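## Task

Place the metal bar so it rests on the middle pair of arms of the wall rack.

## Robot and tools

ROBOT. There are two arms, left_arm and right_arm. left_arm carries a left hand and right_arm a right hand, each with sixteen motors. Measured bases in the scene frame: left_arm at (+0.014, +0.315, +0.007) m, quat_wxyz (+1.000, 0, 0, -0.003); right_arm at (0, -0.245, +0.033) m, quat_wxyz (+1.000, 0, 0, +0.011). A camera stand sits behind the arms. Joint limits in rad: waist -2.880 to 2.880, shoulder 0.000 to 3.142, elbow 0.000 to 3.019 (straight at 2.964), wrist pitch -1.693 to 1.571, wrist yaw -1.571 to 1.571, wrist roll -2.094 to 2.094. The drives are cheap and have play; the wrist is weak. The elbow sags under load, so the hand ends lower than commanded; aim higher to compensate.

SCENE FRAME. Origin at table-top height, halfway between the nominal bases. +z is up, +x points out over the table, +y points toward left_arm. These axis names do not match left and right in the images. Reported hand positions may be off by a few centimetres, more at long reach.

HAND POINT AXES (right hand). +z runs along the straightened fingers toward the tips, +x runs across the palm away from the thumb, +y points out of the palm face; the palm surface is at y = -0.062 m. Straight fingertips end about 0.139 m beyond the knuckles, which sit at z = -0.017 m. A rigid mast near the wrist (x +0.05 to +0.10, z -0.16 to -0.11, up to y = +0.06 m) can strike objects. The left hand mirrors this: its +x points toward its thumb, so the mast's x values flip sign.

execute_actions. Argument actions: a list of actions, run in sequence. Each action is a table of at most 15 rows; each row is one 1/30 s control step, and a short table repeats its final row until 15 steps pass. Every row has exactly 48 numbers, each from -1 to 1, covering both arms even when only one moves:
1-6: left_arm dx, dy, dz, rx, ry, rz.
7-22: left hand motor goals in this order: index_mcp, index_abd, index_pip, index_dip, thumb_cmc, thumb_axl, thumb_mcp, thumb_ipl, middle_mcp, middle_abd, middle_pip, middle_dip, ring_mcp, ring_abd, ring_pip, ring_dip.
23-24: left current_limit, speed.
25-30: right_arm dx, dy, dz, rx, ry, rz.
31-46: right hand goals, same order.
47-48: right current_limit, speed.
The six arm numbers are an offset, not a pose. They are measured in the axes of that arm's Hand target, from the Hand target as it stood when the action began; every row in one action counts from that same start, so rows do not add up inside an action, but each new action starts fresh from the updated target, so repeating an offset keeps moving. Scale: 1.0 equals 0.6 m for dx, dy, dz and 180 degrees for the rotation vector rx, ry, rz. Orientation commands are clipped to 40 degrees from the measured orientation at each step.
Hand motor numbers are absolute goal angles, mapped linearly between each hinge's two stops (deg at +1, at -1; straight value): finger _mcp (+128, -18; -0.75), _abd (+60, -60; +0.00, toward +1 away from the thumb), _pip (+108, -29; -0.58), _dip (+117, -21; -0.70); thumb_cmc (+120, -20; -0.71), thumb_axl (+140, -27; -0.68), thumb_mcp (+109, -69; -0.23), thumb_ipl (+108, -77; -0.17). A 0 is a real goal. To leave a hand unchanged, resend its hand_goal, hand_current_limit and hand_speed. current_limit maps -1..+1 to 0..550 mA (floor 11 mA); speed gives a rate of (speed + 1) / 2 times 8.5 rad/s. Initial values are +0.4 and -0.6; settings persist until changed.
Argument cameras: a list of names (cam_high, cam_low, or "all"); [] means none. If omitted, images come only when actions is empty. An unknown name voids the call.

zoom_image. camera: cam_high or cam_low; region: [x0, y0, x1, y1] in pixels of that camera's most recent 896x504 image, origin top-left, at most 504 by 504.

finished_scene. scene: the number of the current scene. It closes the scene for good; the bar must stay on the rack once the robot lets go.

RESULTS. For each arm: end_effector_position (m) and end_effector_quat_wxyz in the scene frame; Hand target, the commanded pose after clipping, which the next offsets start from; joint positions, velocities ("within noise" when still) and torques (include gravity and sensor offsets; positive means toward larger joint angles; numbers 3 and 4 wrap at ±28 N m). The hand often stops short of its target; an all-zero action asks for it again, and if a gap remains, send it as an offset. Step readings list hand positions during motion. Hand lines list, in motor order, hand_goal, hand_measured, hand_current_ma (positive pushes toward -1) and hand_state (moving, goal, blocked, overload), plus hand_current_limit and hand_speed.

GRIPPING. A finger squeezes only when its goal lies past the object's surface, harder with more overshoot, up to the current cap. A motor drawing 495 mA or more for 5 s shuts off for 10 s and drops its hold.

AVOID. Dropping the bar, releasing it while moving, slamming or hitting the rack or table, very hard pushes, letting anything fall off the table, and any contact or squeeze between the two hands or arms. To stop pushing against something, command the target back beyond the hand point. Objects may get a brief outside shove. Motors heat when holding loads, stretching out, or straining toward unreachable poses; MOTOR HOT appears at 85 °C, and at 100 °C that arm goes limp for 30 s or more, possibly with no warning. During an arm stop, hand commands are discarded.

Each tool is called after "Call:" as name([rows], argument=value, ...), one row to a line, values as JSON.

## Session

Call:
execute_actions(actions=[])

Call:
zoom_image(camera="cam_low", region=[325, 130, 425, 230])

Call:
zoom_image(camera="cam_high", region=[320, 70, 560, 210])

Scene clock: 0.00 s.
left_arm: end_effector_position=(+0.1103, -0.1090, +0.1710) hand_goal=(-0.754, +0.000, -0.576, -0.696, -0.714, -0.678, -0.226, -0.168, -0.754, +0.000, -0.576, -0.696, -0.754, +0.000, -0.576, -0.696) hand_measured=(-0.754, +0.000, -0.576, -0.696, -0.714, -0.678, -0.226, -0.168, -0.754, +0.000, -0.576, -0.696, -0.754, +0.000, -0.576, -0.696) hand_current_ma=(+0, +0, +0, +0, +0, +0, +0, +0, +0, +0, +0, +0, +0, +0, +0, +0) hand_state=(goal, goal, goal, goal, goal, goal, goal, goal, goal, goal, goal, goal, goal, goal, goal, goal) hand_current_limit=0.40 hand_speed=-0.60 end_effector_quat_wxyz=(+0.167, +0.732, -0.643, -0.150) | right_arm: end_effector_position=(+0.6578, -0.5895, +0.3050) hand_goal=(-0.754, +0.000, -0.576, -0.696, -0.714, -0.678, -0.226, -0.168, -0.754, +0.000, -0.576, -0.696, -0.754, +0.000, -0.576, -0.696) hand_measured=(-0.754, +0.000, -0.576, -0.696, -0.714, -0.678, -0.226, -0.168, -0.754, +0.000, -0.576, -0.696, -0.754, +0.000, -0.576, -0.696) hand_current_ma=(+0, +0, +0, +0, +0, +0, +0, +0, +0, +0, +0, +0, +0, +0, +0, +0) hand_state=(goal, goal, goal, goal, goal, goal, goal, goal, goal, goal, goal, goal, goal, goal, goal, goal) hand_current_limit=0.40 hand_speed=-0.60 end_effector_quat_wxyz=(+0.138, +0.385, +0.640, +0.651)
Joint positions: left_arm=[-0.994 1.644 1.246 -1.382 0.404 2.055] | right_arm=[-0.749 2.156 1.846 -1.052 -1.453 -1.029]
Joint velocities: within noise
Joint torques (N m): no reading
Motor temperatures (°C): left_arm=[25 26 26 25 24 24] | right_arm=[22 25 24 24 25 23]
Heat: left arm: hottest shoulder 26 °C; right arm: hottest shoulder 25 °C.
Hand target: left_arm +0.1152, -0.1137, +0.1779; +0.172, +0.732, -0.644, -0.144 | right_arm +0.6611, -0.5872, +0.3292; +0.158, +0.364, +0.649, +0.649

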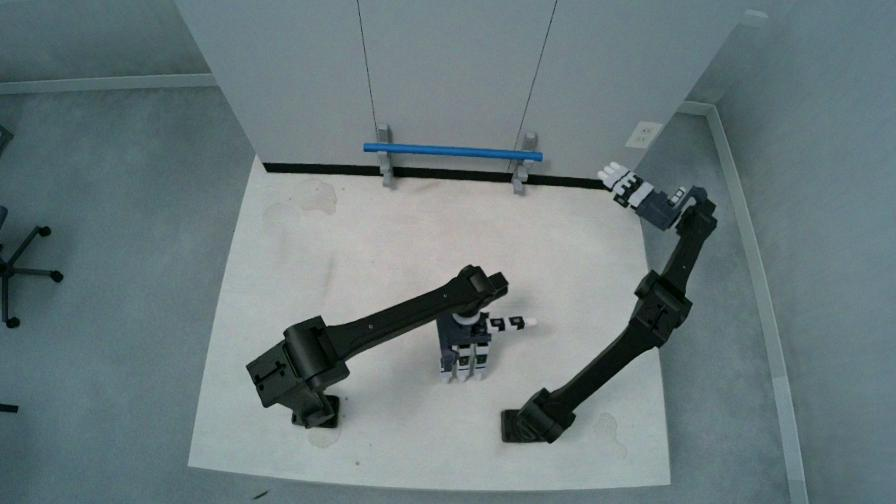

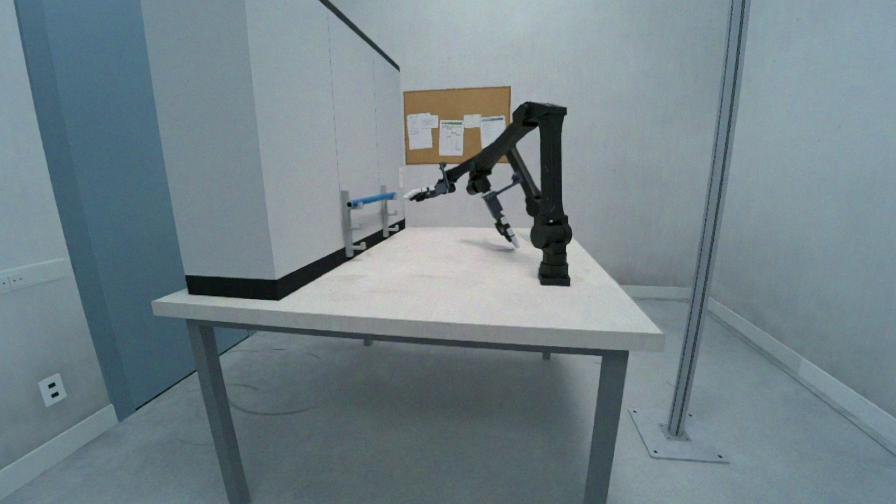

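Scaled by 5.040.

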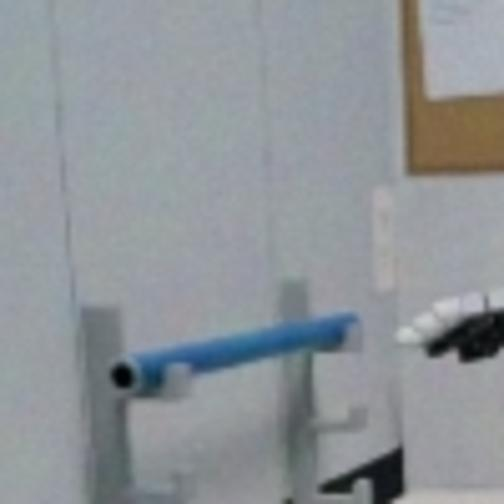

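Scaled by 2.100.

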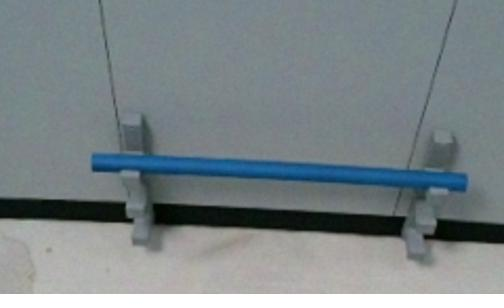

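Call:
execute_actions([
  [[-0.012,-0.023,-0.028,0.0098,0.0128,-0.0703,-0.754,0,-0.576,-0.696,-0.714,-0.678,-0.226,-0.168,-0.754,0,-0.576,-0.696,-0.754,0,-0.576,-0.696,0.4,-0.6,0,0,0,0,0,0,-0.754,0,-0.576,-0.696,-0.714,-0.678,-0.226,-0.168,-0.754,0,-0.576,-0.696,-0.754,0,-0.576,-0.696,0.4,-0.6],[-0.035,-0.068,-0.084,0.0293,0.0383,-0.2108,-0.754,0,-0.576,-0.696,-0.714,-0.678,-0.226,-0.168,-0.754,0,-0.576,-0.696,-0.754,0,-0.576,-0.696,0.4,-0.6,0,0,0,0,0,0,-0.754,0,-0.576,-0.696,-0.714,-0.678,-0.226,-0.168,-0.754,0,-0.576,-0.696,-0.754,0,-0.576,-0.696,0.4,-0.6],[-0.058,-0.113,-0.14,0.0488,0.0639,-0.3514,-0.754,0,-0.576,-0.696,-0.714,-0.678,-0.226,-0.168,-0.754,0,-0.576,-0.696,-0.754,0,-0.576,-0.696,0.4,-0.6,0,0,0,0,0,0,-0.754,0,-0.576,-0.696,-0.714,-0.678,-0.226,-0.168,-0.754,0,-0.576,-0.696,-0.754,0,-0.576,-0.696,0.4,-0.6],[-0.082,-0.158,-0.196,0.0683,0.0895,-0.492,-0.754,0,-0.576,-0.696,-0.714,-0.678,-0.226,-0.168,-0.754,0,-0.576,-0.696,-0.754,0,-0.576,-0.696,0.4,-0.6,0,0,0,0,0,0,-0.754,0,-0.576,-0.696,-0.714,-0.678,-0.226,-0.168,-0.754,0,-0.576,-0.696,-0.754,0,-0.576,-0.696,0.4,-0.6],[-0.105,-0.203,-0.252,0.0878,0.115,-0.6325,-0.754,0,-0.576,-0.696,-0.714,-0.678,-0.226,-0.168,-0.754,0,-0.576,-0.696,-0.754,0,-0.576,-0.696,0.4,-0.6,0,0,0,0,0,0,-0.754,0,-0.576,-0.696,-0.714,-0.678,-0.226,-0.168,-0.754,0,-0.576,-0.696,-0.754,0,-0.576,-0.696,0.4,-0.6],[-0.117,-0.226,-0.28,0.0975,0.1278,-0.7028,-0.754,0,-0.576,-0.696,-0.714,-0.678,-0.226,-0.168,-0.754,0,-0.576,-0.696,-0.754,0,-0.576,-0.696,0.4,-0.6,0,0,0,0,0,0,-0.754,0,-0.576,-0.696,-0.714,-0.678,-0.226,-0.168,-0.754,0,-0.576,-0.696,-0.754,0,-0.576,-0.696,0.4,-0.6]],
])

Scene clock: 3.80 s.
left_arm: end_effector_position=(+0.2907, -0.0050, +0.2675) hand_goal=(-0.754, +0.000, -0.576, -0.696, -0.714, -0.678, -0.226, -0.168, -0.754, +0.000, -0.576, -0.696, -0.754, +0.000, -0.576, -0.696) hand_measured=(-0.756, +0.000, -0.576, -0.696, -0.718, -0.678, -0.222, -0.168, -0.756, +0.000, -0.576, -0.696, -0.756, +0.000, -0.576, -0.696) hand_current_ma=(-4, +0, -2, +0, -10, +2, +14, +1, -4, +0, -2, +0, -3, +0, -2, +0) hand_state=(goal, goal, goal, goal, goal, goal, goal, goal, goal, goal, goal, goal, goal, goal, goal, goal) hand_current_limit=0.40 hand_speed=-0.60 end_effector_quat_wxyz=(+0.076, +0.992, +0.037, -0.097) | right_arm: end_effector_position=(+0.6578, -0.5895, +0.3050) hand_goal=(-0.754, +0.000, -0.576, -0.696, -0.714, -0.678, -0.226, -0.168, -0.754, +0.000, -0.576, -0.696, -0.754, +0.000, -0.576, -0.696) hand_measured=(-0.760, +0.000, -0.576, -0.696, -0.720, -0.678, -0.226, -0.168, -0.760, +0.000, -0.576, -0.696, -0.760, +0.000, -0.576, -0.696) hand_current_ma=(-13, +0, -1, +0, -12, +1, +0, +0, -11, +0, -1, +0, -11, +0, -1, +0) hand_state=(goal, goal, goal, goal, goal, goal, goal, goal, goal, goal, goal, goal, goal, goal, goal, goal) hand_current_limit=0.40 hand_speed=-0.60 end_effector_quat_wxyz=(+0.138, +0.385, +0.640, +0.651)
Joint positions: left_arm=[-0.637 1.263 1.218 -1.581 0.24 0.859] | right_arm=[-0.749 2.156 1.846 -1.052 -1.453 -1.029]
Joint torques (N m): left_arm=[-0.73 -8.7 8.38 0.06 0.3 -0.04] | right_arm=[0.79 -24 9.84 0.46 -1.16 -0.05]
Heat: left arm: hottest elbow 27 °C; right arm: hottest shoulder 25 °C.
Hand target: left_arm +0.2997, -0.0177, +0.2691; +0.026, +0.989, +0.138, -0.057 | right_arm +0.6611, -0.5872, +0.3292; +0.158, +0.364, +0.649, +0.649
Off the commanded pose: left_arm 0.016 m, 44 deg; orientation clipped | right_arm 0.025 m, 3 deg.
Step readings (end_effector_position of left_arm | right_arm):
0: (+0.1103, -0.1090, +0.1710) | (+0.6578, -0.5895, +0.3050)
1: (+0.1103, -0.1091, +0.1710) | (+0.6578, -0.5895, +0.3050)
2: (+0.1103, -0.1094, +0.1711) | (+0.6578, -0.5895, +0.3050)
4: (+0.1193, -0.1069, +0.1728) | (+0.6578, -0.5895, +0.3050)
8: (+0.1824, -0.0686, +0.1999) | (+0.6578, -0.5895, +0.3050)
15: (+0.2918, +0.0110, +0.2519) | (+0.6578, -0.5895, +0.3050)

Call:
execute_actions(actions=[])

Scene clock: 4.47 s.
left_arm: end_effector_position=(+0.2907, -0.0050, +0.2675) hand_goal=(-0.754, +0.000, -0.576, -0.696, -0.714, -0.678, -0.226, -0.168, -0.754, +0.000, -0.576, -0.696, -0.754, +0.000, -0.576, -0.696) hand_measured=(-0.756, +0.000, -0.576, -0.696, -0.718, -0.678, -0.222, -0.168, -0.756, +0.000, -0.576, -0.696, -0.756, +0.000, -0.576, -0.696) hand_current_ma=(-4, +0, -2, +0, -10, +2, +14, +1, -4, +0, -2, +0, -3, +0, -2, +0) hand_state=(goal, goal, goal, goal, goal, goal, goal, goal, goal, goal, goal, goal, goal, goal, goal, goal) hand_current_limit=0.40 hand_speed=-0.60 end_effector_quat_wxyz=(+0.076, +0.992, +0.037, -0.097) | right_arm: end_effector_position=(+0.6578, -0.5895, +0.3050) hand_goal=(-0.754, +0.000, -0.576, -0.696, -0.714, -0.678, -0.226, -0.168, -0.754, +0.000, -0.576, -0.696, -0.754, +0.000, -0.576, -0.696) hand_measured=(-0.760, +0.000, -0.576, -0.696, -0.720, -0.678, -0.226, -0.168, -0.760, +0.000, -0.576, -0.696, -0.760, +0.000, -0.576, -0.696) hand_current_ma=(-13, +0, -1, +0, -12, +1, +0, +0, -11, +0, -1, +0, -11, +0, -1, +0) hand_state=(goal, goal, goal, goal, goal, goal, goal, goal, goal, goal, goal, goal, goal, goal, goal, goal) hand_current_limit=0.40 hand_speed=-0.60 end_effector_quat_wxyz=(+0.138, +0.385, +0.640, +0.651)
Joint positions: left_arm=[-0.637 1.263 1.218 -1.581 0.24 0.859] | right_arm=[-0.749 2.156 1.846 -1.052 -1.453 -1.029]
Joint velocities: within noise
Joint torques (N m): left_arm=[-0.62 -8.88 8.42 0.08 0.28 -0.08] | right_arm=[0.79 -24 9.83 0.51 -1.17 -0.03]
Motor temperatures (°C): left_arm=[25 26 27 25 24 24] | right_arm=[22 25 25 24 25 23]
Heat: left arm: hottest elbow 27 °C; right arm: hottest shoulder 25 °C.
Hand target: left_arm +0.2997, -0.0177, +0.2691; +0.026, +0.989, +0.138, -0.057 | right_arm +0.6611, -0.5872, +0.3292; +0.158, +0.364, +0.649, +0.649
Off the commanded pose: left_arm 0.016 m, 44 deg; orientation clipped | right_arm 0.025 m, 3 deg.

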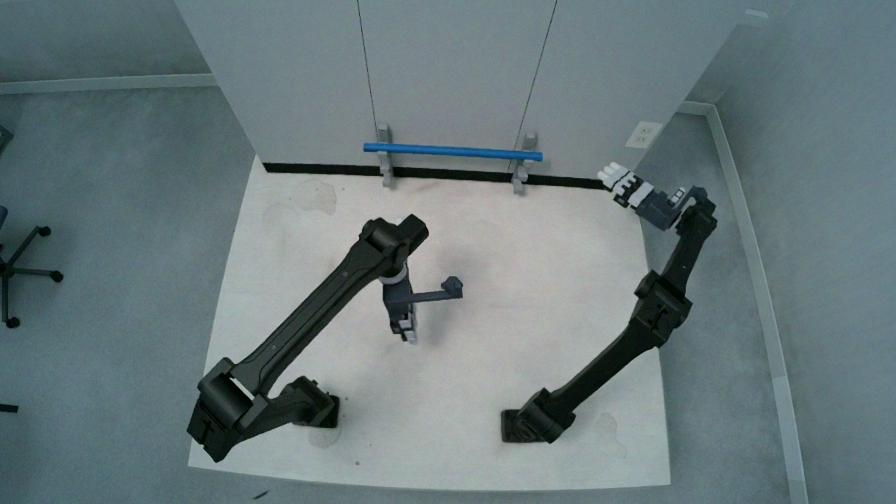

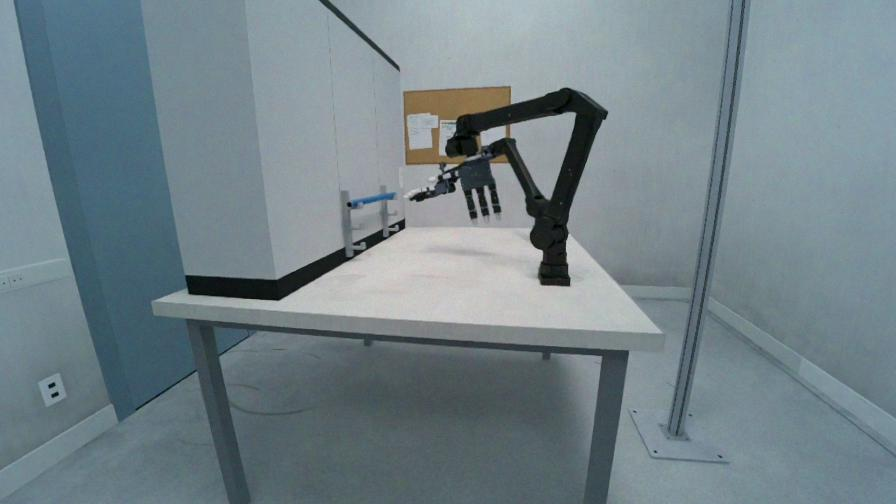

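Call:
zoom_image(camera="cam_low", region=[320, 170, 420, 270])

Call:
zoom_image(camera="cam_high", region=[350, 110, 560, 210])

Scaled by 5.040.

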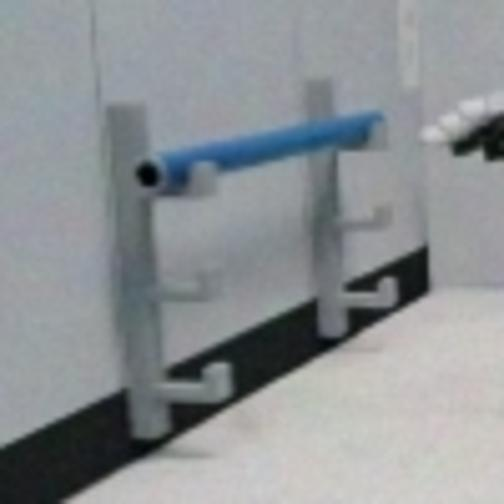

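Scaled by 2.400.

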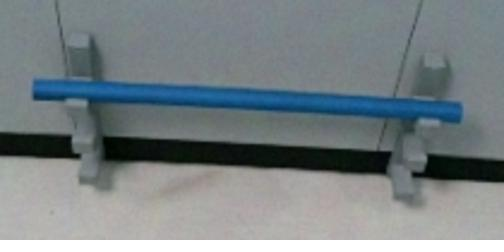

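Call:
execute_actions([
  [[0.013,-0.003,-0.01,0.007,0.008,-0.04,-0.754,0,-0.576,-0.696,-0.714,-0.678,-0.226,-0.168,-0.754,0,-0.576,-0.696,-0.754,0,-0.576,-0.696,0.4,-0.6,0,0,0,0,0,0,-0.754,0,-0.576,-0.696,-0.714,-0.678,-0.226,-0.168,-0.754,0,-0.576,-0.696,-0.754,0,-0.576,-0.696,0.4,-0.6],[0.026,-0.006,-0.021,0.014,0.016,-0.08,-0.754,0,-0.576,-0.696,-0.714,-0.678,-0.226,-0.168,-0.754,0,-0.576,-0.696,-0.754,0,-0.576,-0.696,0.4,-0.6,0,0,0,0,0,0,-0.754,0,-0.576,-0.696,-0.714,-0.678,-0.226,-0.168,-0.754,0,-0.576,-0.696,-0.754,0,-0.576,-0.696,0.4,-0.6],[0.039,-0.01,-0.031,0.021,0.024,-0.12,-0.754,0,-0.576,-0.696,-0.714,-0.678,-0.226,-0.168,-0.754,0,-0.576,-0.696,-0.754,0,-0.576,-0.696,0.4,-0.6,0,0,0,0,0,0,-0.754,0,-0.576,-0.696,-0.714,-0.678,-0.226,-0.168,-0.754,0,-0.576,-0.696,-0.754,0,-0.576,-0.696,0.4,-0.6],[0.052,-0.013,-0.042,0.0284,0.0328,-0.1615,-0.754,0,-0.576,-0.696,-0.714,-0.678,-0.226,-0.168,-0.754,0,-0.576,-0.696,-0.754,0,-0.576,-0.696,0.4,-0.6,0,0,0,0,0,0,-0.754,0,-0.576,-0.696,-0.714,-0.678,-0.226,-0.168,-0.754,0,-0.576,-0.696,-0.754,0,-0.576,-0.696,0.4,-0.6]],
  [[0.018,0.014,0.01,-0.045,0.008,-0.022,-0.754,0,-0.576,-0.696,-0.714,-0.678,-0.226,-0.168,-0.754,0,-0.576,-0.696,-0.754,0,-0.576,-0.696,0.4,-0.6,0,0,0,0,0,0,-0.754,0,-0.576,-0.696,-0.714,-0.678,-0.226,-0.168,-0.754,0,-0.576,-0.696,-0.754,0,-0.576,-0.696,0.4,-0.6],[0.036,0.028,0.02,-0.09,0.016,-0.045,-0.754,0,-0.576,-0.696,-0.714,-0.678,-0.226,-0.168,-0.754,0,-0.576,-0.696,-0.754,0,-0.576,-0.696,0.4,-0.6,0,0,0,0,0,0,-0.754,0,-0.576,-0.696,-0.714,-0.678,-0.226,-0.168,-0.754,0,-0.576,-0.696,-0.754,0,-0.576,-0.696,0.4,-0.6],[0.054,0.043,0.03,-0.1366,0.0245,-0.0673,-0.754,0,-0.576,-0.696,-0.714,-0.678,-0.226,-0.168,-0.754,0,-0.576,-0.696,-0.754,0,-0.576,-0.696,0.4,-0.6,0,0,0,0,0,0,-0.754,0,-0.576,-0.696,-0.714,-0.678,-0.226,-0.168,-0.754,0,-0.576,-0.696,-0.754,0,-0.576,-0.696,0.4,-0.6]],
  [[0.014,0.012,0.017,-0.045,0.008,-0.022,-0.589,0,0.343,-0.696,-0.714,-0.678,-0.226,-0.168,-0.589,0,0.343,-0.696,-0.589,0,0.343,-0.696,0.4,-0.6,0,0,0,0,0,0,-0.754,0,-0.576,-0.696,-0.714,-0.678,-0.226,-0.168,-0.754,0,-0.576,-0.696,-0.754,0,-0.576,-0.696,0.4,-0.6],[0.028,0.024,0.034,-0.09,0.016,-0.045,-0.589,0,0.343,-0.696,-0.714,-0.678,-0.226,-0.168,-0.589,0,0.343,-0.696,-0.589,0,0.343,-0.696,0.4,-0.6,0,0,0,0,0,0,-0.754,0,-0.576,-0.696,-0.714,-0.678,-0.226,-0.168,-0.754,0,-0.576,-0.696,-0.754,0,-0.576,-0.696,0.4,-0.6],[0.0427,0.0357,0.0507,-0.1366,0.0245,-0.0673,-0.589,0,0.343,-0.696,-0.714,-0.678,-0.226,-0.168,-0.589,0,0.343,-0.696,-0.589,0,0.343,-0.696,0.4,-0.6,0,0,0,0,0,0,-0.754,0,-0.576,-0.696,-0.714,-0.678,-0.226,-0.168,-0.754,0,-0.576,-0.696,-0.754,0,-0.576,-0.696,0.4,-0.6]],
], cameras=["cam_low"])

Scene clock: 8.47 s.
left_arm: end_effector_position=(+0.4072, +0.0123, +0.2546) hand_goal=(-0.590, +0.000, +0.342, -0.696, -0.714, -0.678, -0.226, -0.168, -0.590, +0.000, +0.342, -0.696, -0.590, +0.000, +0.342, -0.696) hand_measured=(-0.600, +0.000, +0.334, -0.696, -0.718, -0.678, -0.222, -0.168, -0.600, +0.000, +0.334, -0.696, -0.600, +0.000, +0.334, -0.696) hand_current_ma=(-40, +0, -27, +0, -12, +2, +14, +1, -40, +0, -25, +0, -39, +0, -24, +0) hand_state=(goal, goal, goal, goal, goal, goal, goal, goal, goal, goal, goal, goal, goal, goal, goal, goal) hand_current_limit=0.40 hand_speed=-0.60 end_effector_quat_wxyz=(+0.309, +0.764, +0.525, +0.213) | right_arm: end_effector_position=(+0.6578, -0.5895, +0.3050) hand_goal=(-0.754, +0.000, -0.576, -0.696, -0.714, -0.678, -0.226, -0.168, -0.754, +0.000, -0.576, -0.696, -0.754, +0.000, -0.576, -0.696) hand_measured=(-0.760, +0.000, -0.576, -0.696, -0.720, -0.678, -0.226, -0.168, -0.760, +0.000, -0.576, -0.696, -0.760, +0.000, -0.576, -0.696) hand_current_ma=(-13, +0, -1, +0, -12, +1, +0, +0, -11, +0, -1, +0, -11, +0, -1, +0) hand_state=(goal, goal, goal, goal, goal, goal, goal, goal, goal, goal, goal, goal, goal, goal, goal, goal) hand_current_limit=0.40 hand_speed=-0.60 end_effector_quat_wxyz=(+0.138, +0.385, +0.640, +0.651)
Joint positions: left_arm=[-0.868 1.156 0.795 -0.508 -0.346 -0.381] | right_arm=[-0.749 2.156 1.846 -1.052 -1.453 -1.029]
Joint torques (N m): left_arm=[-2.08 -6.77 7.77 2.36 -0.59 -0.05] | right_arm=[0.5 -24.06 9.72 0.55 -1.16 -0.04]
Heat: left arm: hottest elbow 27 °C; right arm: hottest shoulder 25 °C.
Hand target: left_arm +0.4101, +0.0112, +0.2499; +0.314, +0.758, +0.528, +0.218 | right_arm +0.6611, -0.5872, +0.3292; +0.158, +0.364, +0.649, +0.649
Off the commanded pose: left_arm 0.006 m, 1 deg | right_arm 0.025 m, 3 deg.
Step readings (end_effector_position of left_arm | right_arm):
0: (+0.2907, -0.0050, +0.2675) | (+0.6578, -0.5895, +0.3050)
1: (+0.2913, -0.0044, +0.2670) | (+0.6578, -0.5895, +0.3050)
2: (+0.2940, -0.0020, +0.2652) | (+0.6578, -0.5895, +0.3050)
4: (+0.3037, +0.0057, +0.2586) | (+0.6578, -0.5895, +0.3050)
8: (+0.3049, +0.0111, +0.2563) | (+0.6578, -0.5895, +0.3050)
15: (+0.3062, +0.0011, +0.2774) | (+0.6578, -0.5895, +0.3050)
16: (+0.3083, +0.0019, +0.2781) | (+0.6578, -0.5895, +0.3050)
17: (+0.3115, +0.0019, +0.2781) | (+0.6578, -0.5895, +0.3050)
19: (+0.3263, -0.0018, +0.2779) | (+0.6578, -0.5895, +0.3050)
23: (+0.3508, -0.0004, +0.2706) | (+0.6578, -0.5895, +0.3050)
30: (+0.3686, +0.0107, +0.2647) | (+0.6578, -0.5895, +0.3050)
31: (+0.3703, +0.0104, +0.2646) | (+0.6578, -0.5895, +0.3050)
32: (+0.3726, +0.0099, +0.2647) | (+0.6578, -0.5895, +0.3050)
34: (+0.3811, +0.0085, +0.2639) | (+0.6578, -0.5895, +0.3050)
38: (+0.3937, +0.0148, +0.2525) | (+0.6578, -0.5895, +0.3050)
45: (+0.4064, +0.0193, +0.2489) | (+0.6578, -0.5895, +0.3050)
Images, in order (width x height): cam_low 896x504.

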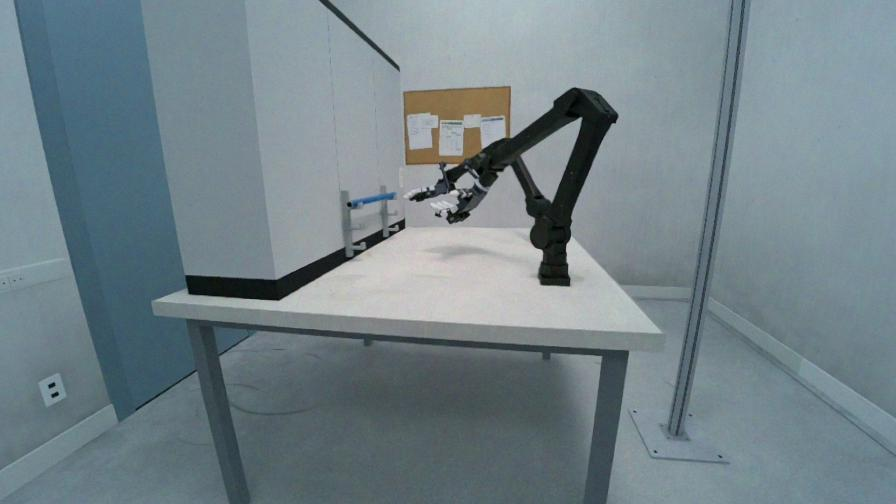

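Call:
execute_actions([
  [[0.009,0.003,0.026,-0.041,0.018,-0.007,-0.589,0,0.343,-0.696,-0.714,-0.678,-0.226,-0.168,-0.589,0,0.343,-0.696,-0.589,0,0.343,-0.696,0.4,-0.6,0,0,0,0,0,0,-0.754,0,-0.576,-0.696,-0.714,-0.678,-0.226,-0.168,-0.754,0,-0.576,-0.696,-0.754,0,-0.576,-0.696,0.4,-0.6],[0.018,0.005,0.052,-0.082,0.036,-0.015,-0.589,0,0.343,-0.696,-0.714,-0.678,-0.226,-0.168,-0.589,0,0.343,-0.696,-0.589,0,0.343,-0.696,0.4,-0.6,0,0,0,0,0,0,-0.754,0,-0.576,-0.696,-0.714,-0.678,-0.226,-0.168,-0.754,0,-0.576,-0.696,-0.754,0,-0.576,-0.696,0.4,-0.6],[0.026,0.008,0.079,-0.1238,0.0535,-0.022,-0.589,0,0.343,-0.696,-0.714,-0.678,-0.226,-0.168,-0.589,0,0.343,-0.696,-0.589,0,0.343,-0.696,0.4,-0.6,0,0,0,0,0,0,-0.754,0,-0.576,-0.696,-0.714,-0.678,-0.226,-0.168,-0.754,0,-0.576,-0.696,-0.754,0,-0.576,-0.696,0.4,-0.6]],
  [[0.005,-0.005,0.032,-0.041,0.018,-0.007,-0.589,0,0.343,-0.696,-0.714,-0.678,-0.226,-0.168,-0.589,0,0.343,-0.696,-0.589,0,0.343,-0.696,0.4,-0.6,0,0,0,0,0,0,-0.754,0,-0.576,-0.696,-0.714,-0.678,-0.226,-0.168,-0.754,0,-0.576,-0.696,-0.754,0,-0.576,-0.696,0.4,-0.6],[0.010,-0.01,0.063,-0.082,0.036,-0.015,-0.589,0,0.343,-0.696,-0.714,-0.678,-0.226,-0.168,-0.589,0,0.343,-0.696,-0.589,0,0.343,-0.696,0.4,-0.6,0,0,0,0,0,0,-0.754,0,-0.576,-0.696,-0.714,-0.678,-0.226,-0.168,-0.754,0,-0.576,-0.696,-0.754,0,-0.576,-0.696,0.4,-0.6],[0.0147,-0.0153,0.095,-0.1238,0.0535,-0.022,-0.589,0,0.343,-0.696,-0.714,-0.678,-0.226,-0.168,-0.589,0,0.343,-0.696,-0.589,0,0.343,-0.696,0.4,-0.6,0,0,0,0,0,0,-0.754,0,-0.576,-0.696,-0.714,-0.678,-0.226,-0.168,-0.754,0,-0.576,-0.696,-0.754,0,-0.576,-0.696,0.4,-0.6]],
  [[0,-0.011,0.056,0,0,0,-0.589,0,0.343,-0.696,-0.714,-0.678,-0.226,-0.168,-0.589,0,0.343,-0.696,-0.589,0,0.343,-0.696,0.4,-0.6,0,0,0,0,0,0,-0.754,0,-0.576,-0.696,-0.714,-0.678,-0.226,-0.168,-0.754,0,-0.576,-0.696,-0.754,0,-0.576,-0.696,0.4,-0.6],[0,-0.022,0.11,0,0,0,-0.589,0,0.343,-0.696,-0.714,-0.678,-0.226,-0.168,-0.589,0,0.343,-0.696,-0.589,0,0.343,-0.696,0.4,-0.6,0,0,0,0,0,0,-0.754,0,-0.576,-0.696,-0.714,-0.678,-0.226,-0.168,-0.754,0,-0.576,-0.696,-0.754,0,-0.576,-0.696,0.4,-0.6],[0,-0.033,0.167,0,0,0,-0.589,0,0.343,-0.696,-0.714,-0.678,-0.226,-0.168,-0.589,0,0.343,-0.696,-0.589,0,0.343,-0.696,0.4,-0.6,0,0,0,0,0,0,-0.754,0,-0.576,-0.696,-0.714,-0.678,-0.226,-0.168,-0.754,0,-0.576,-0.696,-0.754,0,-0.576,-0.696,0.4,-0.6]],
], cameras=["all"])

Scene clock: 11.33 s.
left_arm: end_effector_position=(+0.5912, +0.0202, +0.1632) hand_goal=(-0.590, +0.000, +0.342, -0.696, -0.714, -0.678, -0.226, -0.168, -0.590, +0.000, +0.342, -0.696, -0.590, +0.000, +0.342, -0.696) hand_measured=(-0.600, +0.000, +0.338, -0.696, -0.722, -0.678, -0.226, -0.168, -0.600, +0.000, +0.338, -0.696, -0.600, +0.000, +0.338, -0.696) hand_current_ma=(-40, +0, -13, +0, -28, +2, +3, +1, -40, +0, -12, +0, -39, +0, -12, +0) hand_state=(goal, goal, goal, goal, goal, goal, goal, goal, goal, goal, goal, goal, goal, goal, goal, goal) hand_current_limit=0.40 hand_speed=-0.60 end_effector_quat_wxyz=(+0.490, +0.511, +0.505, +0.493) | right_arm: end_effector_position=(+0.6578, -0.5895, +0.3050) hand_goal=(-0.754, +0.000, -0.576, -0.696, -0.714, -0.678, -0.226, -0.168, -0.754, +0.000, -0.576, -0.696, -0.754, +0.000, -0.576, -0.696) hand_measured=(-0.760, +0.000, -0.576, -0.696, -0.720, -0.678, -0.226, -0.168, -0.760, +0.000, -0.576, -0.696, -0.760, +0.000, -0.576, -0.696) hand_current_ma=(-13, +0, -1, +0, -12, +1, +0, +0, -11, +0, -1, +0, -11, +0, -1, +0) hand_state=(goal, goal, goal, goal, goal, goal, goal, goal, goal, goal, goal, goal, goal, goal, goal, goal) hand_current_limit=0.40 hand_speed=-0.60 end_effector_quat_wxyz=(+0.138, +0.385, +0.640, +0.651)
Joint positions: left_arm=[-0.66 2.096 0.974 1.08 -0.662 -0.017] | right_arm=[-0.749 2.156 1.846 -1.052 -1.453 -1.029]
Joint torques (N m): left_arm=[-1.08 -17.2 7.65 2.41 0.23 0.19] | right_arm=[0.62 -23.94 9.84 0.47 -1.15 -0.03]
Heat: left arm: hottest elbow 28 °C; right arm: hottest shoulder 26 °C.
Hand target: left_arm +0.6004, +0.0139, +0.1700; +0.500, +0.500, +0.500, +0.500 | right_arm +0.6611, -0.5872, +0.3292; +0.158, +0.364, +0.649, +0.649
Off the commanded pose: left_arm 0.013 m, 2 deg | right_arm 0.025 m, 3 deg.
Step readings (end_effector_position of left_arm | right_arm):
0: (+0.4072, +0.0123, +0.2546) | (+0.6578, -0.5895, +0.3050)
1: (+0.4076, +0.0124, +0.2554) | (+0.6578, -0.5895, +0.3050)
2: (+0.4093, +0.0137, +0.2575) | (+0.6578, -0.5895, +0.3050)
4: (+0.4171, +0.0193, +0.2624) | (+0.6578, -0.5895, +0.3050)
8: (+0.4327, +0.0254, +0.2441) | (+0.6578, -0.5895, +0.3050)
15: (+0.4472, +0.0230, +0.2054) | (+0.6578, -0.5895, +0.3050)
16: (+0.4478, +0.0212, +0.2072) | (+0.6578, -0.5895, +0.3050)
17: (+0.4490, +0.0209, +0.2111) | (+0.6578, -0.5895, +0.3050)
19: (+0.4519, +0.0217, +0.2183) | (+0.6578, -0.5895, +0.3050)
23: (+0.4674, +0.0243, +0.1939) | (+0.6578, -0.5895, +0.3050)
30: (+0.4846, +0.0322, +0.1526) | (+0.6578, -0.5895, +0.3050)
31: (+0.4859, +0.0319, +0.1550) | (+0.6578, -0.5895, +0.3050)
32: (+0.4888, +0.0315, +0.1589) | (+0.6578, -0.5895, +0.3050)
34: (+0.5020, +0.0213, +0.1658) | (+0.6578, -0.5895, +0.3050)
38: (+0.5515, +0.0148, +0.1727) | (+0.6578, -0.5895, +0.3050)
45: (+0.5946, +0.0395, +0.1623) | (+0.6578, -0.5895, +0.3050)

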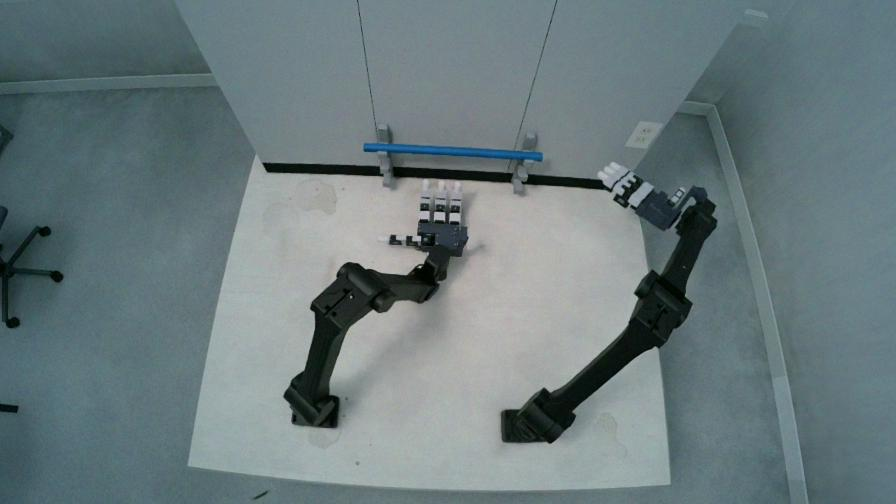

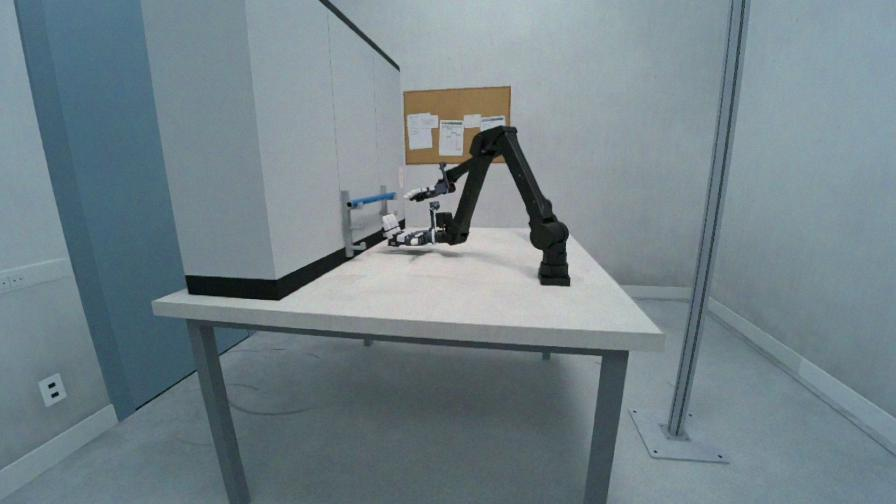

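Call:
zoom_image(camera="cam_low", region=[330, 170, 430, 270])

Call:
zoom_image(camera="cam_high", region=[360, 110, 560, 260])

Scaled by 5.040.

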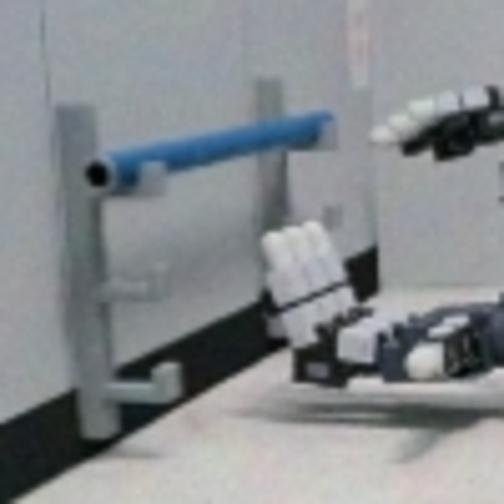

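Scaled by 2.520.

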